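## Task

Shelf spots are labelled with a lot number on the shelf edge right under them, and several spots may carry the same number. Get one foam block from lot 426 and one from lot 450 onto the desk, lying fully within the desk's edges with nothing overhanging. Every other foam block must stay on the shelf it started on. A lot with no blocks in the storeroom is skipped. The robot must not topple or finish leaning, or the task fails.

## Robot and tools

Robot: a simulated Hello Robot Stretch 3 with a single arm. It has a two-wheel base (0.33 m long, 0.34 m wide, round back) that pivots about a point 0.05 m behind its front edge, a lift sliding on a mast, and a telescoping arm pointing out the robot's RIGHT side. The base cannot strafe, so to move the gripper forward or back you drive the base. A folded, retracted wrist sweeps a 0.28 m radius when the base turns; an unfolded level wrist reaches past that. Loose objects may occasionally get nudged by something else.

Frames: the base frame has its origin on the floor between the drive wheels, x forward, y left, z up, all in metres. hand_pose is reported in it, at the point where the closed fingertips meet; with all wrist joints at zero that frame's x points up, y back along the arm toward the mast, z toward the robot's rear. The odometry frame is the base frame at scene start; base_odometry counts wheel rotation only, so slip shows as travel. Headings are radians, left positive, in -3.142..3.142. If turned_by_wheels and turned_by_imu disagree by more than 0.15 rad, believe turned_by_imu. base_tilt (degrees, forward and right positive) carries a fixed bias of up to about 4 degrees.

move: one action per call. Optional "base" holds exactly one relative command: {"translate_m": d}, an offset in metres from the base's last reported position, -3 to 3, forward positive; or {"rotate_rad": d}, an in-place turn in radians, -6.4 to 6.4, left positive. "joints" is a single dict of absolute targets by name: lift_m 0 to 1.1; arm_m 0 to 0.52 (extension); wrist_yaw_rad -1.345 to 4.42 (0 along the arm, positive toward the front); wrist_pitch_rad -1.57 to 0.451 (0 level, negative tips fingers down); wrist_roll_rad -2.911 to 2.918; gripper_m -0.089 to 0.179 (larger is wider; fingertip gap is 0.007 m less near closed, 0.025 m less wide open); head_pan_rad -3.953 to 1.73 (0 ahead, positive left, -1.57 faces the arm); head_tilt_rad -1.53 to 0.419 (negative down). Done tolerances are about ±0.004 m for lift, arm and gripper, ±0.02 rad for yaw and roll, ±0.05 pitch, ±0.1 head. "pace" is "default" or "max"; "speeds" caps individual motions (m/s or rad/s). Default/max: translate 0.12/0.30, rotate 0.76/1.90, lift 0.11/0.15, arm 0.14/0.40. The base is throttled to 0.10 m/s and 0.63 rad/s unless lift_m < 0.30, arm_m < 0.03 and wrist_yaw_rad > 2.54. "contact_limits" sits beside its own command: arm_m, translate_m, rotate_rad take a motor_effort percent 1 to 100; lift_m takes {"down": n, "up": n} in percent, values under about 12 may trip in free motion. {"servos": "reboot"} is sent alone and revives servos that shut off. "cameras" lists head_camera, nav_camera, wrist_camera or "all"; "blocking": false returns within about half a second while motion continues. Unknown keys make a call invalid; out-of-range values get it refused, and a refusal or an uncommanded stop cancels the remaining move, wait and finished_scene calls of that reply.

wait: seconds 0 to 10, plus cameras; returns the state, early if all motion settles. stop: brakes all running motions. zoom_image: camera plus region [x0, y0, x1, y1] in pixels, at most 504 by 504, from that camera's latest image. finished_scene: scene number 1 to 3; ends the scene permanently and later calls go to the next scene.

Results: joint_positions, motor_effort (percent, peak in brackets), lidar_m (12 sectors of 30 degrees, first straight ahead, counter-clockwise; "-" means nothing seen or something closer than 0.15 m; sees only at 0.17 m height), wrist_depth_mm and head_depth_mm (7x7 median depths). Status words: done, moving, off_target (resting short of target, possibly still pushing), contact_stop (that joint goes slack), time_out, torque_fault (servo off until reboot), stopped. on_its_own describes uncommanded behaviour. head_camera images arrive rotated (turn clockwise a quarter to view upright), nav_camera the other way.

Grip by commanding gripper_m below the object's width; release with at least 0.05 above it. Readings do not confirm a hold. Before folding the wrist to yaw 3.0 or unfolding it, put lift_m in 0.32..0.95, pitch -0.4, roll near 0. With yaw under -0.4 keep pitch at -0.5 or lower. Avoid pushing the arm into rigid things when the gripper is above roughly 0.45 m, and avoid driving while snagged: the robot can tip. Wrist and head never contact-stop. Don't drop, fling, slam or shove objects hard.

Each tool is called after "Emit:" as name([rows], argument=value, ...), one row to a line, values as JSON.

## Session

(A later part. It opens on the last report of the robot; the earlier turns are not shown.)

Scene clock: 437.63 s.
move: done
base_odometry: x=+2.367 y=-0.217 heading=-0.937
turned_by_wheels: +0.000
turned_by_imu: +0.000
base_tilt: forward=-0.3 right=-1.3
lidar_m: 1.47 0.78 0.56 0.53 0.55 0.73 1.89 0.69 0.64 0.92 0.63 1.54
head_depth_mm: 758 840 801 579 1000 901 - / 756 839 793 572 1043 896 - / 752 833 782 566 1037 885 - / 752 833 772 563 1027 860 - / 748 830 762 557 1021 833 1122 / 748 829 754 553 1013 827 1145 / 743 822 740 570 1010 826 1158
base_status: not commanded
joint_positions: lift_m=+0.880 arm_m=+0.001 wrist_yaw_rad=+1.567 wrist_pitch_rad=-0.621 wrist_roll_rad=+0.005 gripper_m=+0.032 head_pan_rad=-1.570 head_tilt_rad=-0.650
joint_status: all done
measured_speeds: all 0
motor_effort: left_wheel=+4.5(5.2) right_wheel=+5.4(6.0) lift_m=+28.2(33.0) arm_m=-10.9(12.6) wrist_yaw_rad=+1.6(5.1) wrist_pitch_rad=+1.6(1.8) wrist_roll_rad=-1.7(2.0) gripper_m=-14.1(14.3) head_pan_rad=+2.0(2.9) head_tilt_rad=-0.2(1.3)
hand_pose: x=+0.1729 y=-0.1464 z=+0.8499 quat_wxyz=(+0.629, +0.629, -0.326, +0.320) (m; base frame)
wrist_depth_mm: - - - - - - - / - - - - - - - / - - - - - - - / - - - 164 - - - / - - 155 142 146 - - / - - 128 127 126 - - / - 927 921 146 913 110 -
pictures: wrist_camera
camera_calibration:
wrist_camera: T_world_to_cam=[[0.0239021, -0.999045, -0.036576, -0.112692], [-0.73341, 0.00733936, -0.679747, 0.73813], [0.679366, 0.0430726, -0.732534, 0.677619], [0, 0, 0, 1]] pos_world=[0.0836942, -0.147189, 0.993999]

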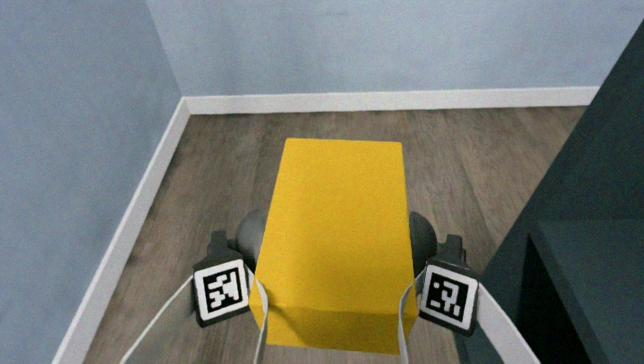

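Emit:
move(base={"translate_m":0.893})

Emit:
move(base={"rotate_rad":-1.571})

Emit:
move(base={"translate_m":1.1})

Emit:
move(base={"translate_m":1.0})

Emit:
move(base={"rotate_rad":1.571}, cameras=["nav_camera"])

Scene clock: 461.80 s.
move: done
base_odometry: x=+2.895 y=-0.936 heading=-0.937
turned_by_wheels: +0.000
turned_by_imu: +0.000
base_tilt: forward=-0.3 right=-1.3
lidar_m: 0.58 0.60 0.58 0.56 0.58 0.77 1.98 1.32 0.63 2.56 0.85 0.61
head_depth_mm: 2653 2851 3175 2235 1089 1091 - / 2682 2818 3139 2299 1766 1503 - / 2647 2958 3102 2289 1755 1500 - / 2658 2918 3107 2262 1734 1455 - / 2651 2939 3104 2250 1736 1410 1190 / 2604 2826 2821 2228 1721 1402 1212 / 1865 1896 1922 1916 1696 1399 1233
base_status: done
joint_positions: lift_m=+0.880 arm_m=+0.001 wrist_yaw_rad=+1.567 wrist_pitch_rad=-0.621 wrist_roll_rad=+0.005 gripper_m=+0.032 head_pan_rad=-1.570 head_tilt_rad=-0.650
joint_status: not commanded
measured_speeds: all 0
motor_effort: left_wheel=+3.5(11.9) right_wheel=+7.4(10.6) lift_m=+28.9(30.3) arm_m=-4.7(9.8) wrist_yaw_rad=+1.9(3.5) wrist_pitch_rad=+1.6(1.8) wrist_roll_rad=-1.8(2.2) gripper_m=-13.9(14.5) head_pan_rad=+2.0(2.7) head_tilt_rad=-0.1(1.3)
hand_pose: x=+0.1729 y=-0.1464 z=+0.8499 quat_wxyz=(+0.629, +0.629, -0.326, +0.320) (m; base frame)
wrist_depth_mm: - - - - - - - / - - - - - - - / - - - - - - - / - - - 164 160 - - / - - 152 142 145 - - / - - 127 127 126 - - / 891 926 918 146 903 926 947
camera_calibration:
head_camera: T_world_to_cam=[[-0.0467659, 0.561897, -0.825884, 1.09019], [0.997498, -0.0176098, -0.0684645, 0.0826238], [-0.0530137, -0.827019, -0.559668, 0.684236], [0, 0, 0, 1]] pos_world=[0.00484045, -0.0452437, 1.28897]
nav_camera: T_world_to_cam=[[0.0175782, -0.583818, 0.811694, -1.01309], [-0.999787, -0.0190276, 0.00796576, 0.0459592], [0.0107941, -0.811662, -0.584028, 0.713257], [0, 0, 0, 1]] pos_world=[0.0560587, -0.0116622, 1.23852]
wrist_camera: T_world_to_cam=[[0.0239021, -0.999045, -0.036576, -0.112692], [-0.73341, 0.00733936, -0.679747, 0.73813], [0.679366, 0.0430726, -0.732534, 0.677619], [0, 0, 0, 1]] pos_world=[0.0836942, -0.147189, 0.993999]

Scene clock: 465.40 s.
move: done
base_odometry: x=+2.895 y=-0.936 heading=-2.508
turned_by_wheels: -1.571
turned_by_imu: -1.546
base_tilt: forward=-0.3 right=-1.2
lidar_m: 2.39 0.84 0.61 0.58 0.60 0.59 0.56 0.58 0.79 2.06 0.65 0.63
head_depth_mm: 1528 1507 1468 1454 1436 1389 - / 2218 2165 2092 2037 1751 1522 - / 3417 3678 3085 2315 1758 1508 - / 3510 3856 3290 2271 1751 1457 - / 3441 3720 3198 2270 1734 1420 1190 / 2535 2467 2391 2173 1724 1408 1215 / 1856 1604 1410 1539 1618 1376 1230
base_status: done
joint_positions: lift_m=+0.880 arm_m=+0.001 wrist_yaw_rad=+1.567 wrist_pitch_rad=-0.621 wrist_roll_rad=+0.005 gripper_m=+0.032 head_pan_rad=-1.570 head_tilt_rad=-0.650
joint_status: not commanded
measured_speeds: all 0
motor_effort: left_wheel=+7.7(11.9) right_wheel=-11.0(14.1) lift_m=+28.4(29.7) arm_m=-11.4(11.4) wrist_yaw_rad=+2.1(3.2) wrist_pitch_rad=+1.7(1.8) wrist_roll_rad=-1.8(2.3) gripper_m=-13.6(14.4) head_pan_rad=+2.0(2.5) head_tilt_rad=-0.9(1.4)
hand_pose: x=+0.1729 y=-0.1464 z=+0.8499 quat_wxyz=(+0.629, +0.629, -0.325, +0.320) (m; base frame)
wrist_depth_mm: - - - - - - 374 / - - - - - - 399 / - - - - - - - / - - - 164 - - - / - - 155 142 144 - - / - - 128 127 126 121 - / - 924 905 146 899 890 926
camera_calibration:
head_camera: T_world_to_cam=[[-0.0467659, 0.561897, -0.825884, 1.09019], [0.997498, -0.0176098, -0.0684645, 0.0826238], [-0.0530137, -0.827019, -0.559668, 0.684236], [0, 0, 0, 1]] pos_world=[0.00484045, -0.0452437, 1.28897]
nav_camera: T_world_to_cam=[[0.0175782, -0.583818, 0.811694, -1.01309], [-0.999787, -0.0190276, 0.00796576, 0.0459592], [0.0107941, -0.811662, -0.584028, 0.713257], [0, 0, 0, 1]] pos_world=[0.0560587, -0.0116622, 1.23852]
wrist_camera: T_world_to_cam=[[0.0241135, -0.999037, -0.0366545, -0.112631], [-0.733458, 0.00723462, -0.679696, 0.738069], [0.679307, 0.0432744, -0.732577, 0.677697], [0, 0, 0, 1]] pos_world=[0.0836942, -0.147189, 0.993999]

Scene clock: 477.53 s.
move: done
base_odometry: x=+2.009 y=-1.588 heading=-2.508
turned_by_wheels: +0.000
turned_by_imu: +0.000
base_tilt: forward=-0.4 right=-1.1
lidar_m: 2.09 0.87 0.63 0.60 0.62 0.84 1.65 0.60 0.46 0.70 2.07 1.81
head_depth_mm: 528 520 511 503 546 605 - / 769 747 732 716 702 693 - / 1403 1334 1295 1241 1203 1034 - / 3277 3630 3055 2250 1757 1451 - / 3352 3711 3233 2246 1748 1412 1189 / 3331 3568 3133 2227 1719 1400 1217 / 3360 3779 3118 2211 1716 1398 1232
base_status: done
joint_positions: lift_m=+0.880 arm_m=+0.001 wrist_yaw_rad=+1.567 wrist_pitch_rad=-0.621 wrist_roll_rad=+0.005 gripper_m=+0.032 head_pan_rad=-1.570 head_tilt_rad=-0.650
joint_status: not commanded
measured_speeds: all 0
motor_effort: left_wheel=+5.5(12.0) right_wheel=+5.0(10.3) lift_m=+24.5(28.7) arm_m=-3.2(12.7) wrist_yaw_rad=+2.5(3.9) wrist_pitch_rad=+1.7(1.8) wrist_roll_rad=-1.8(2.1) gripper_m=-13.7(14.5) head_pan_rad=+1.5(2.3) head_tilt_rad=-1.6(2.2)
hand_pose: x=+0.1729 y=-0.1464 z=+0.8499 quat_wxyz=(+0.629, +0.629, -0.325, +0.320) (m; base frame)
wrist_depth_mm: - - - - - - - / - - - - - - - / - - - - - - - / - - - 165 - - - / - - 155 142 146 - - / - - 127 127 126 - - / - 913 930 146 911 903 916
camera_calibration:
head_camera: T_world_to_cam=[[-0.0467659, 0.561897, -0.825884, 1.09019], [0.997498, -0.0176098, -0.0684645, 0.0826238], [-0.0530137, -0.827019, -0.559668, 0.684236], [0, 0, 0, 1]] pos_world=[0.00484045, -0.0452437, 1.28897]
nav_camera: T_world_to_cam=[[0.0175782, -0.583818, 0.811694, -1.01309], [-0.999787, -0.0190276, 0.00796576, 0.0459592], [0.0107941, -0.811662, -0.584028, 0.713257], [0, 0, 0, 1]] pos_world=[0.0560587, -0.0116622, 1.23852]
wrist_camera: T_world_to_cam=[[0.0241135, -0.999037, -0.0366545, -0.112631], [-0.733458, 0.00723462, -0.679696, 0.738069], [0.679307, 0.0432744, -0.732577, 0.677697], [0, 0, 0, 1]] pos_world=[0.0836942, -0.147189, 0.993999]

Scene clock: 488.67 s.
move: done
base_odometry: x=+1.203 y=-2.180 heading=-2.508
turned_by_wheels: +0.000
turned_by_imu: +0.000
base_tilt: forward=-0.2 right=-1.2
lidar_m: 1.10 0.89 0.64 0.61 0.63 0.86 1.68 1.25 1.65 3.63 1.00 1.15
head_depth_mm: 3063 3107 2967 2330 1774 1528 - / 3355 3664 3350 2315 1782 1507 - / 3395 3693 3269 2298 1756 1513 - / 3334 3595 3262 2243 1751 1454 - / 3366 3691 3226 2280 1738 1408 1185 / 3402 3618 1729 2222 1734 1407 1207 / 3320 3169 1401 1124 1704 1397 1233
base_status: done
joint_positions: lift_m=+0.880 arm_m=+0.001 wrist_yaw_rad=+1.567 wrist_pitch_rad=-0.621 wrist_roll_rad=+0.005 gripper_m=+0.032 head_pan_rad=-1.570 head_tilt_rad=-0.650
joint_status: not commanded
measured_speeds: all 0
motor_effort: left_wheel=+3.8(10.0) right_wheel=+5.9(10.7) lift_m=+23.8(25.2) arm_m=+5.9(6.5) wrist_yaw_rad=+1.1(3.6) wrist_pitch_rad=+1.6(1.8) wrist_roll_rad=-1.7(2.2) gripper_m=-13.6(14.6) head_pan_rad=+0.9(2.1) head_tilt_rad=-1.7(2.8)
hand_pose: x=+0.1729 y=-0.1464 z=+0.8499 quat_wxyz=(+0.629, +0.629, -0.325, +0.320) (m; base frame)
wrist_depth_mm: - - - - - - - / - - - - - - - / - - - - - - - / - - - 165 - - - / - - 155 142 147 - - / - - 127 127 126 - - / 960 923 935 146 888 921 917
camera_calibration:
head_camera: T_world_to_cam=[[-0.0467659, 0.561897, -0.825884, 1.09019], [0.997498, -0.0176098, -0.0684645, 0.0826238], [-0.0530137, -0.827019, -0.559668, 0.684236], [0, 0, 0, 1]] pos_world=[0.00484045, -0.0452437, 1.28897]
nav_camera: T_world_to_cam=[[0.0175782, -0.583818, 0.811694, -1.01309], [-0.999787, -0.0190276, 0.00796576, 0.0459592], [0.0107941, -0.811662, -0.584028, 0.713257], [0, 0, 0, 1]] pos_world=[0.0560587, -0.0116622, 1.23852]
wrist_camera: T_world_to_cam=[[0.0241135, -0.999037, -0.0366545, -0.112631], [-0.733458, 0.00723462, -0.679696, 0.738069], [0.679307, 0.0432744, -0.732577, 0.677697], [0, 0, 0, 1]] pos_world=[0.0836942, -0.147189, 0.993999]

Scene clock: 492.27 s.
move: done
base_odometry: x=+1.203 y=-2.180 heading=-0.937
turned_by_wheels: +1.571
turned_by_imu: +1.545
base_tilt: forward=-0.3 right=-1.1
lidar_m: 0.61 0.63 0.85 2.16 1.37 1.63 3.64 1.00 1.04 1.10 0.89 0.64
head_depth_mm: 911 1012 1135 1302 1502 1528 - / 910 1007 1139 1295 1516 1522 - / 907 1011 1131 1291 1497 1505 - / 906 1001 1127 1277 1493 1460 - / 901 1000 1120 1280 1489 1406 1195 / 900 992 1120 1273 1467 1406 1218 / 895 994 1113 1258 1468 1394 1234
base_status: done
joint_positions: lift_m=+0.880 arm_m=+0.001 wrist_yaw_rad=+1.567 wrist_pitch_rad=-0.621 wrist_roll_rad=+0.005 gripper_m=+0.032 head_pan_rad=-1.570 head_tilt_rad=-0.650
joint_status: not commanded
measured_speeds: all 0
motor_effort: left_wheel=-8.6(12.4) right_wheel=+8.8(12.7) lift_m=+24.9(25.3) arm_m=+1.1(7.8) wrist_yaw_rad=+1.9(3.5) wrist_pitch_rad=+1.7(1.8) wrist_roll_rad=-1.9(2.1) gripper_m=-13.7(14.2) head_pan_rad=+1.6(1.8) head_tilt_rad=-2.1(2.8)
hand_pose: x=+0.1729 y=-0.1464 z=+0.8499 quat_wxyz=(+0.629, +0.629, -0.325, +0.320) (m; base frame)
wrist_depth_mm: - - - - - - - / - - - - - - - / - - - - - - - / 808 - - 165 159 - - / - - 152 142 144 - - / - - 127 127 126 - - / 960 915 925 146 904 901 929
pictures: nav_camera (sideways)
camera_calibration:
nav_camera: T_world_to_cam=[[0.0175782, -0.583818, 0.811694, -1.01309], [-0.999787, -0.0190276, 0.00796576, 0.0459592], [0.0107941, -0.811662, -0.584028, 0.713257], [0, 0, 0, 1]] pos_world=[0.0560587, -0.0116622, 1.23852]

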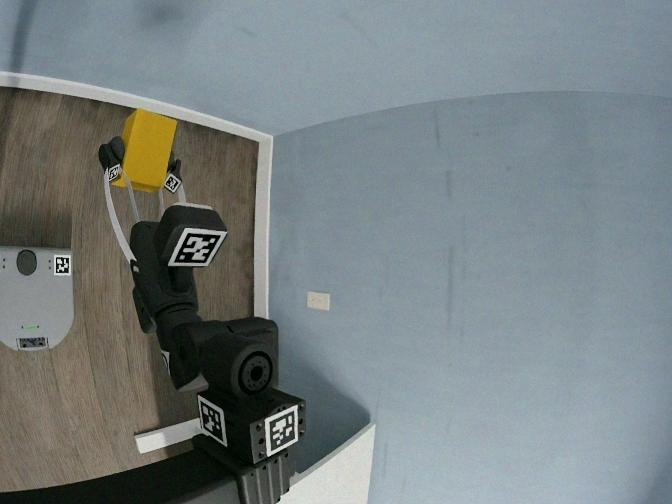

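Emit:
move(base={"translate_m":-1.1}, contact_limits={"translate_m":45}, cameras=["head_camera","nav_camera"])

Scene clock: 507.83 s.
move: done
base_odometry: x=+0.552 y=-1.293 heading=-0.937
turned_by_wheels: +0.000
turned_by_imu: +0.000
base_tilt: forward=-0.3 right=-1.2
lidar_m: 1.70 1.76 1.20 1.15 1.18 1.59 2.58 1.12 0.61 0.67 0.74 1.57
head_depth_mm: 941 1040 1171 1045 798 680 - / 937 1036 1170 1034 791 675 - / 935 1035 1158 1023 784 671 - / 930 1032 1155 1016 780 651 - / 930 1028 1149 1003 772 630 1146 / 927 1023 1153 995 766 626 1136 / 925 1021 1143 988 763 623 569
base_status: done
joint_positions: lift_m=+0.880 arm_m=+0.001 wrist_yaw_rad=+1.567 wrist_pitch_rad=-0.621 wrist_roll_rad=+0.005 gripper_m=+0.032 head_pan_rad=-1.570 head_tilt_rad=-0.650
joint_status: not commanded
measured_speeds: all 0
motor_effort: left_wheel=-8.6(14.7) right_wheel=-2.1(11.5) lift_m=+26.4(26.7) arm_m=-2.9(13.0) wrist_yaw_rad=+1.8(3.6) wrist_pitch_rad=+1.7(1.8) wrist_roll_rad=-1.6(2.1) gripper_m=-13.9(14.4) head_pan_rad=+0.3(1.9) head_tilt_rad=-2.8(3.9)
contact_limits: translate_m 45 (maximum 100)
hand_pose: x=+0.1729 y=-0.1464 z=+0.8499 quat_wxyz=(+0.629, +0.629, -0.325, +0.320) (m; base frame)
wrist_depth_mm: - - - - - - - / - - - - - - - / - - - - - - - / - - - 165 - - - / - - 155 142 146 - - / - - 127 127 126 - - / 979 917 917 146 920 917 -
pictures: head_camera (sideways), nav_camera (sideways)
camera_calibration:
head_camera: T_world_to_cam=[[-0.0467659, 0.561897, -0.825884, 1.09019], [0.997498, -0.0176098, -0.0684645, 0.0826238], [-0.0530137, -0.827019, -0.559668, 0.684236], [0, 0, 0, 1]] pos_world=[0.00484045, -0.0452437, 1.28897]
nav_camera: T_world_to_cam=[[0.0175782, -0.583818, 0.811694, -1.01309], [-0.999787, -0.0190276, 0.00796576, 0.0459592], [0.0107941, -0.811662, -0.584028, 0.713257], [0, 0, 0, 1]] pos_world=[0.0560587, -0.0116622, 1.23852]

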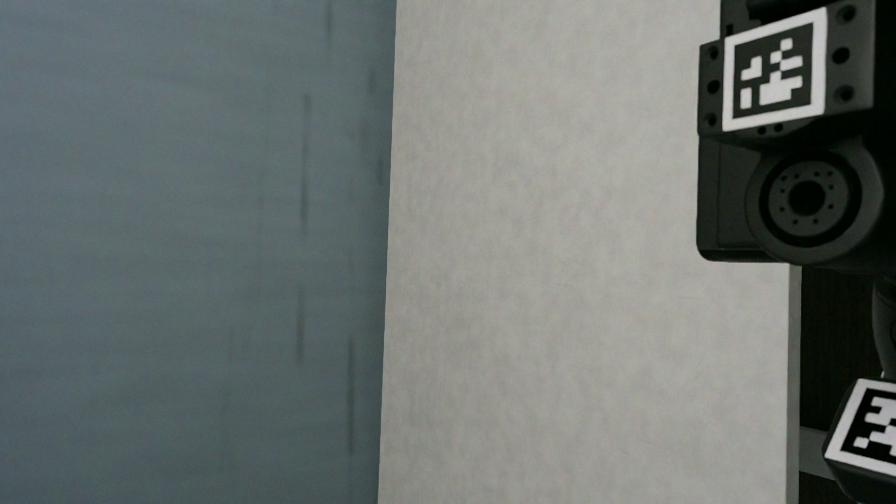

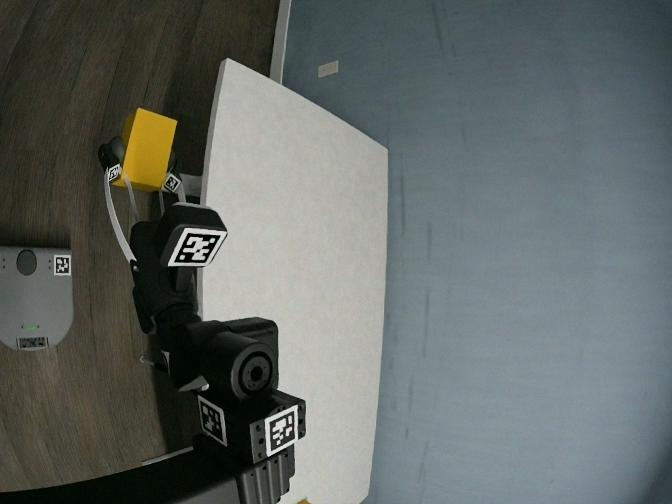

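Emit:
move(joints={"wrist_yaw_rad":0.0,"head_tilt_rad":-0.5})

Emit:
move(joints={"arm_m":0.26}, contact_limits={"arm_m":35}, cameras=["wrist_camera","head_camera"])

Emit:
move(joints={"lift_m":0.768}, speeds={"lift_m":0.03}, contact_limits={"lift_m":{"down":13}}, cameras=["wrist_camera"])

Scene clock: 517.30 s.
move: done
base_odometry: x=+0.552 y=-1.293 heading=-0.937
turned_by_wheels: +0.000
turned_by_imu: +0.000
base_tilt: forward=-0.2 right=-1.2
lidar_m: 1.70 1.75 1.20 1.15 1.18 1.58 2.58 1.11 0.61 0.67 0.74 1.57
head_depth_mm: 946 1021 1113 1209 951 733 626 / 943 1019 1109 1204 954 726 624 / 940 1017 1099 1206 939 722 312 / 940 1008 1100 1189 934 717 288 / 930 1008 1094 1173 924 716 568 / 928 1002 1093 1167 918 711 580 / 924 998 1090 1160 914 707 578
base_status: not commanded
joint_positions: lift_m=+0.880 arm_m=+0.001 wrist_yaw_rad=+0.003 wrist_pitch_rad=-0.621 wrist_roll_rad=+0.005 gripper_m=+0.032 head_pan_rad=-1.570 head_tilt_rad=-0.500
joint_status: all done
measured_speeds: all 0
motor_effort: left_wheel=-8.6(9.1) right_wheel=-2.4(3.0) lift_m=+27.1(27.4) arm_m=+1.9(2.3) wrist_yaw_rad=-3.5(6.2) wrist_pitch_rad=+1.6(1.8) wrist_roll_rad=-1.8(2.0) gripper_m=-13.5(14.2) head_pan_rad=+0.6(1.1) head_tilt_rad=+3.3(6.6)
contact_limits: translate_m 45 (maximum 100)
hand_pose: x=-0.0210 y=-0.3398 z=+0.8499 quat_wxyz=(+0.672, +0.217, -0.674, -0.216) (m; base frame)
wrist_depth_mm: - - - - - - - / - - - - - - - / - - - - - - - / - - - 164 160 - - / - - 151 142 144 - - / - - 127 127 126 - - / 941 104 140 145 147 109 -
camera_calibration:
head_camera: T_world_to_cam=[[-0.046608, 0.432523, -0.900418, 1.18745], [0.997505, -0.0276888, -0.064934, 0.0780414], [-0.0530169, -0.901198, -0.430153, 0.515742], [0, 0, 0, 1]] pos_world=[0.00484092, -0.0466517, 1.29611]
nav_camera: T_world_to_cam=[[0.0173975, -0.456298, 0.889657, -1.11475], [-0.999789, -0.0176352, 0.0105063, 0.0426376], [0.0108953, -0.889652, -0.456509, 0.547314], [0, 0, 0, 1]] pos_world=[0.0560594, -0.0209891, 1.24115]
wrist_camera: T_world_to_cam=[[-0.998862, -0.030621, -0.0365668, 0.00640409], [0.00239703, 0.733488, -0.679698, 0.859552], [0.0476344, -0.679012, -0.73258, 0.559023], [0, 0, 0, 1]] pos_world=[-0.0222923, -0.250692, 0.993999]

Scene clock: 520.43 s.
move: done
base_odometry: x=+0.552 y=-1.293 heading=-0.937
turned_by_wheels: +0.000
turned_by_imu: +0.000
base_tilt: forward=-0.3 right=-1.0
lidar_m: 1.70 1.76 1.20 1.15 1.18 1.59 2.58 1.12 0.61 0.67 0.74 1.57
head_depth_mm: 945 1021 1115 1211 355 - - / 939 1019 1105 1180 357 681 592 / 938 1012 1105 1182 396 701 588 / 938 1009 1106 1187 421 676 585 / 932 1008 1098 1177 925 714 581 / 928 1001 1093 1169 917 711 581 / 927 1000 1082 1159 915 708 578
base_status: not commanded
joint_positions: lift_m=+0.880 arm_m=+0.260 wrist_yaw_rad=+0.003 wrist_pitch_rad=-0.622 wrist_roll_rad=+0.005 gripper_m=+0.032 head_pan_rad=-1.570 head_tilt_rad=-0.500
joint_status: all done
measured_speeds: all 0
motor_effort: left_wheel=-8.5(9.2) right_wheel=-2.4(2.8) lift_m=+26.6(27.4) arm_m=+12.9(14.4) wrist_yaw_rad=-2.4(4.2) wrist_pitch_rad=+1.6(1.9) wrist_roll_rad=-1.7(2.3) gripper_m=-14.0(14.3) head_pan_rad=+1.0(1.3) head_tilt_rad=+3.7(5.0)
contact_limits: arm_m 35 (drawing in: default 31, maximum 55; extending or still: default 39, maximum 69); translate_m 45 (maximum 100)
hand_pose: x=-0.0210 y=-0.5992 z=+0.8499 quat_wxyz=(+0.672, +0.217, -0.674, -0.216) (m; base frame)
wrist_depth_mm: - - - - - - - / - - - - - - - / - - - - - - - / - - - 165 159 - - / - - 151 142 144 - - / - - 127 127 127 - - / - 95 - 139 - 109 -
pictures: head_camera (sideways), wrist_camera
camera_calibration:
head_camera: T_world_to_cam=[[-0.0466225, 0.4322, -0.900572, 1.18763], [0.997505, -0.0277038, -0.0649363, 0.0780437], [-0.0530148, -0.901352, -0.42983, 0.515315], [0, 0, 0, 1]] pos_world=[0.00484088, -0.0466531, 1.29612]
wrist_camera: T_world_to_cam=[[-0.998867, -0.0304752, -0.0365621, -0.0015693], [0.00249732, 0.733538, -0.679644, 1.04979], [0.0475319, -0.678965, -0.73263, 0.382964], [0, 0, 0, 1]] pos_world=[-0.0223922, -0.510092, 0.993999]

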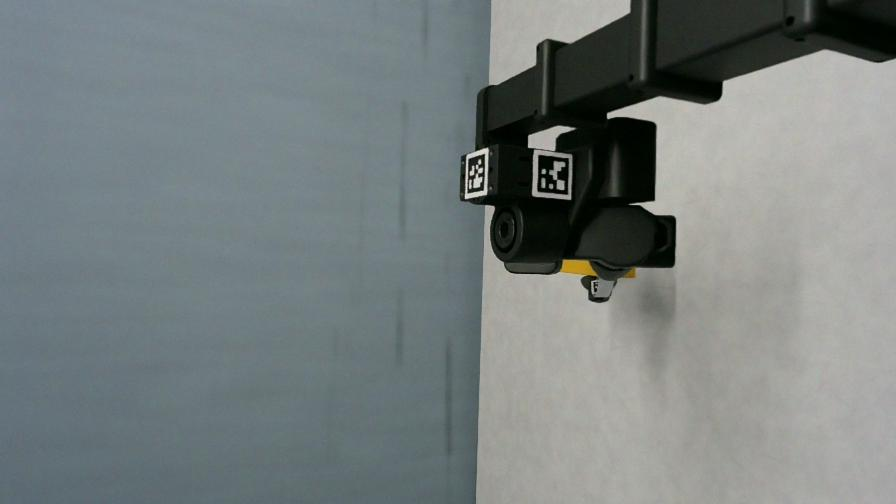

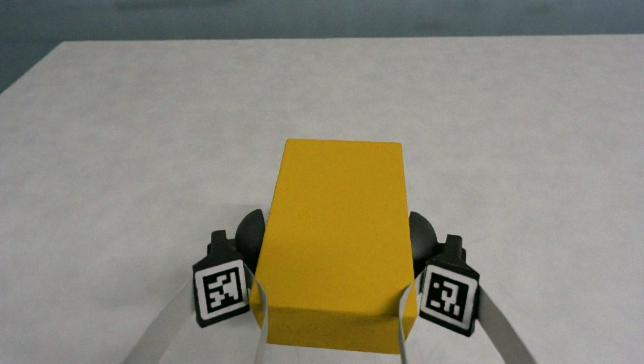

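Scene clock: 524.60 s.
move: done
base_odometry: x=+0.552 y=-1.293 heading=-0.937
turned_by_wheels: +0.000
turned_by_imu: +0.000
base_tilt: forward=-0.5 right=-1.1
lidar_m: 1.70 1.75 1.20 1.15 1.18 1.58 2.58 1.12 0.61 0.67 0.74 1.57
head_depth_mm: 949 1023 1117 1213 959 733 331 / 940 1020 1109 1201 949 401 330 / 940 1013 1109 1198 941 445 589 / 936 1013 1102 1186 934 466 584 / 937 1012 1095 1172 928 714 583 / 928 1003 1091 1164 920 711 579 / 926 997 1093 1163 917 709 578
base_status: not commanded
joint_positions: lift_m=+0.768 arm_m=+0.260 wrist_yaw_rad=+0.002 wrist_pitch_rad=-0.611 wrist_roll_rad=+0.005 gripper_m=+0.032 head_pan_rad=-1.570 head_tilt_rad=-0.500
joint_status: all done
measured_speeds: all 0
motor_effort: left_wheel=-8.3(9.5) right_wheel=-2.4(3.0) lift_m=+16.9(27.4) arm_m=+9.5(12.9) wrist_yaw_rad=-1.1(4.5) wrist_pitch_rad=-0.2(1.8) wrist_roll_rad=-1.6(2.0) gripper_m=-13.6(14.3) head_pan_rad=+0.4(1.0) head_tilt_rad=+3.5(4.5)
contact_limits: arm_m 35 (drawing in: default 31, maximum 55; extending or still: default 39, maximum 69); lift_m down 13 (down: maximum 72; up: maximum 65); translate_m 45 (maximum 100)
hand_pose: x=-0.0211 y=-0.6010 z=+0.7399 quat_wxyz=(+0.673, +0.213, -0.675, -0.213) (m; base frame)
wrist_depth_mm: - - - - - - - / - - - - - - - / - - - - - - - / - - - 162 160 - - / - - 153 142 144 - - / - - 127 126 127 - - / - 95 - 136 - 110 -
pictures: wrist_camera
camera_calibration:
wrist_camera: T_world_to_cam=[[-0.99889, -0.0305041, -0.035885, -0.00624541], [0.00250238, 0.726471, -0.687193, 0.977686], [0.0470316, -0.68652, -0.725588, 0.291431], [0, 0, 0, 1]] pos_world=[-0.0223915, -0.510377, 0.883094]

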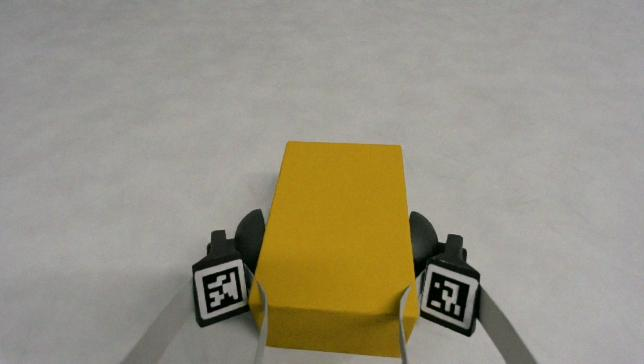

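Contact. Release.

Emit:
move(joints={"gripper_m":0.179})

Emit:
move(joints={"lift_m":0.88}, speeds={"lift_m":0.06})

Emit:
move(joints={"arm_m":0.0}, cameras=["wrist_camera","nav_camera"])

Scene clock: 532.67 s.
move: done
base_odometry: x=+0.552 y=-1.293 heading=-0.937
turned_by_wheels: +0.000
turned_by_imu: +0.000
base_tilt: forward=-0.4 right=-1.3
lidar_m: 1.70 1.75 1.20 1.15 1.18 1.59 2.57 1.11 0.61 0.67 0.74 1.57
head_depth_mm: 944 1021 1114 1207 961 734 332 / 942 1019 1109 1203 947 400 331 / 934 1013 1106 1195 941 446 587 / 935 1014 1101 1189 932 466 584 / 933 1007 1093 1170 924 694 582 / 932 1006 1094 1163 919 711 581 / 927 1002 1091 1157 910 706 577
base_status: not commanded
joint_positions: lift_m=+0.768 arm_m=+0.260 wrist_yaw_rad=+0.001 wrist_pitch_rad=-0.619 wrist_roll_rad=+0.004 gripper_m=+0.179 head_pan_rad=-1.570 head_tilt_rad=-0.500
joint_status: all done
measured_speeds: all 0
motor_effort: left_wheel=-7.4(8.9) right_wheel=-2.2(3.0) lift_m=+29.6(30.2) arm_m=+6.5(8.0) wrist_yaw_rad=-1.7(3.3) wrist_pitch_rad=+1.2(1.3) wrist_roll_rad=-1.3(1.7) gripper_m=+1.0(84.5) head_pan_rad=+0.3(0.9) head_tilt_rad=+3.0(3.8)
contact_limits: arm_m 35 (drawing in: default 31, maximum 55; extending or still: default 39, maximum 69); lift_m down 13 (down: maximum 72; up: maximum 65); translate_m 45 (maximum 100)
hand_pose: x=-0.0214 y=-0.5997 z=+0.7384 quat_wxyz=(+0.673, +0.215, -0.674, -0.216) (m; base frame)
wrist_depth_mm: - - - - - - - / - - - - - - - / - - - - - - - / - - - 157 152 - - / - 143 - 141 138 - - / - 126 - 123 122 - - / - - - 138 129 - 105
camera_calibration:
head_camera: T_world_to_cam=[[-0.0466225, 0.4322, -0.900572, 1.18763], [0.997505, -0.0277038, -0.0649363, 0.0780437], [-0.0530148, -0.901352, -0.42983, 0.515315], [0, 0, 0, 1]] pos_world=[0.00484088, -0.0466531, 1.29612]
nav_camera: T_world_to_cam=[[0.0173987, -0.4559, 0.889861, -1.115], [-0.999789, -0.0176311, 0.0105152, 0.0426265], [0.0108953, -0.889856, -0.456111, 0.546815], [0, 0, 0, 1]] pos_world=[0.0560594, -0.0209905, 1.24116]
wrist_camera: T_world_to_cam=[[-0.998937, -0.029614, -0.0353271, -0.00640591], [0.00241043, 0.731749, -0.68157, 0.974732], [0.0460346, -0.680931, -0.7309, 0.298503], [0, 0, 0, 1]] pos_world=[-0.0224901, -0.510188, 0.882297]

Scene clock: 535.13 s.
move: done
base_odometry: x=+0.552 y=-1.293 heading=-0.937
turned_by_wheels: +0.000
turned_by_imu: +0.000
base_tilt: forward=-0.3 right=-1.2
lidar_m: 1.70 1.76 1.20 1.15 1.18 1.58 2.58 1.11 0.61 0.67 0.74 1.57
head_depth_mm: 945 1020 1121 1200 355 - - / 943 1018 1114 1183 356 680 592 / 936 1015 1108 1180 396 701 589 / 936 1012 1103 1185 421 676 585 / 930 1006 1100 1179 925 715 583 / 927 1005 1091 1165 920 712 579 / 926 1000 1088 1160 912 706 577
base_status: not commanded
joint_positions: lift_m=+0.880 arm_m=+0.260 wrist_yaw_rad=+0.001 wrist_pitch_rad=-0.620 wrist_roll_rad=+0.004 gripper_m=+0.179 head_pan_rad=-1.570 head_tilt_rad=-0.500
joint_status: all done
measured_speeds: all 0
motor_effort: left_wheel=-7.5(8.1) right_wheel=-1.5(2.8) lift_m=+27.4(31.7) arm_m=+4.2(6.5) wrist_yaw_rad=-1.2(2.5) wrist_pitch_rad=+1.3(1.5) wrist_roll_rad=-1.3(1.5) gripper_m=+1.1(1.3) head_pan_rad=+0.1(1.0) head_tilt_rad=+3.0(3.8)
contact_limits: arm_m 35 (drawing in: default 31, maximum 55; extending or still: default 39, maximum 69); translate_m 45 (maximum 100)
hand_pose: x=-0.0214 y=-0.5996 z=+0.8503 quat_wxyz=(+0.673, +0.216, -0.674, -0.216) (m; base frame)
wrist_depth_mm: - - - - - - - / - - - - - - - / - - - - - - - / - - - - - - - / - 142 - - - - - / - 126 - - - - - / - - - - - - 105
camera_calibration:
head_camera: T_world_to_cam=[[-0.0466225, 0.4322, -0.900572, 1.18763], [0.997505, -0.0277038, -0.0649363, 0.0780437], [-0.0530148, -0.901352, -0.42983, 0.515315], [0, 0, 0, 1]] pos_world=[0.00484088, -0.0466531, 1.29612]
nav_camera: T_world_to_cam=[[0.0173987, -0.4559, 0.889861, -1.115], [-0.999789, -0.0176311, 0.0105152, 0.0426265], [0.0108953, -0.889856, -0.456111, 0.546815], [0, 0, 0, 1]] pos_world=[0.0560594, -0.0209905, 1.24116]
wrist_camera: T_world_to_cam=[[-0.998937, -0.0295831, -0.0353475, -0.00241387], [0.00241117, 0.732278, -0.681002, 1.05063], [0.0460303, -0.680363, -0.731428, 0.381173], [0, 0, 0, 1]] pos_world=[-0.0224901, -0.51009, 0.994198]

Scene clock: 538.27 s.
move: done
base_odometry: x=+0.552 y=-1.293 heading=-0.937
turned_by_wheels: +0.000
turned_by_imu: +0.000
base_tilt: forward=-0.4 right=-1.1
lidar_m: 1.70 1.76 1.20 1.15 1.18 1.59 2.58 1.12 0.61 0.67 0.74 1.57
head_depth_mm: 947 1024 1124 1209 956 732 627 / 941 1016 1110 1203 950 729 624 / 937 1017 1112 1195 939 723 312 / 931 1010 1102 1184 937 697 288 / 935 1006 1091 1175 925 716 583 / 930 999 1089 1167 918 711 551 / 926 998 1088 1162 914 708 578
base_status: not commanded
joint_positions: lift_m=+0.880 arm_m=+0.001 wrist_yaw_rad=+0.001 wrist_pitch_rad=-0.620 wrist_roll_rad=+0.004 gripper_m=+0.179 head_pan_rad=-1.570 head_tilt_rad=-0.500
joint_status: all done
measured_speeds: all 0
motor_effort: left_wheel=-7.8(7.9) right_wheel=-2.5(2.9) lift_m=+26.1(27.1) arm_m=-12.0(14.1) wrist_yaw_rad=-1.6(2.6) wrist_pitch_rad=+1.3(1.5) wrist_roll_rad=-1.3(1.6) gripper_m=+0.4(1.4) head_pan_rad=+0.2(1.0) head_tilt_rad=+2.4(3.5)
contact_limits: translate_m 45 (maximum 100)
hand_pose: x=-0.0214 y=-0.3401 z=+0.8502 quat_wxyz=(+0.672, +0.216, -0.674, -0.216) (m; base frame)
wrist_depth_mm: - - - - - - - / - - - - - - - / - - - - - - - / - - - - - - - / - 142 - - - - - / - 126 - - - - - / 928 934 - - - - 105
pictures: nav_camera (sideways), wrist_camera
camera_calibration:
nav_camera: T_world_to_cam=[[0.0173987, -0.4559, 0.889861, -1.115], [-0.999789, -0.0176311, 0.0105152, 0.0426265], [0.0108953, -0.889856, -0.456111, 0.546815], [0, 0, 0, 1]] pos_world=[0.0560594, -0.0209905, 1.24116]
wrist_camera: T_world_to_cam=[[-0.998937, -0.029578, -0.0353515, 0.00526533], [0.00241119, 0.732374, -0.680898, 0.8606], [0.0460302, -0.68026, -0.731524, 0.557781], [0, 0, 0, 1]] pos_world=[-0.0224901, -0.25069, 0.994198]

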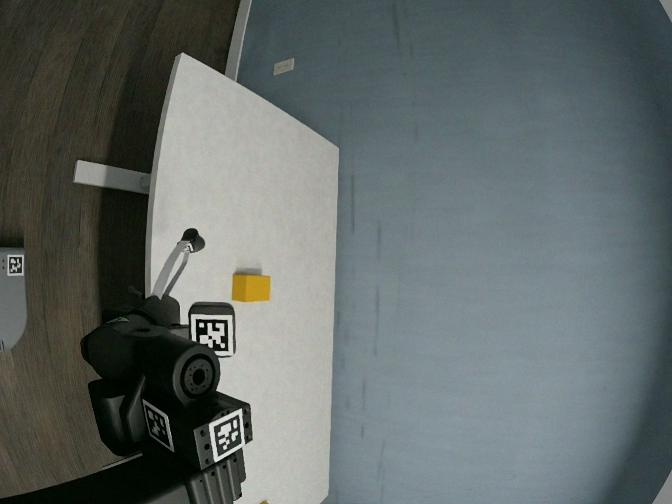

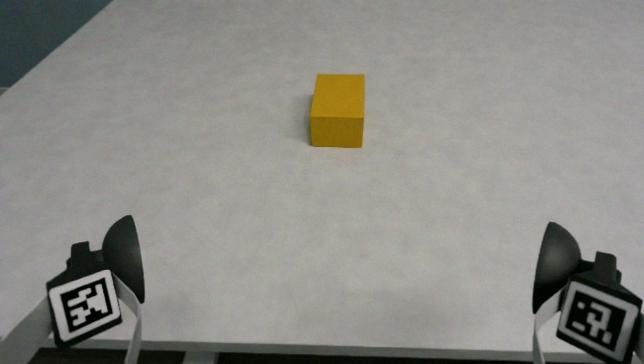

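Emit:
finished_scene(scene=3)

The scene is finished: the task was done.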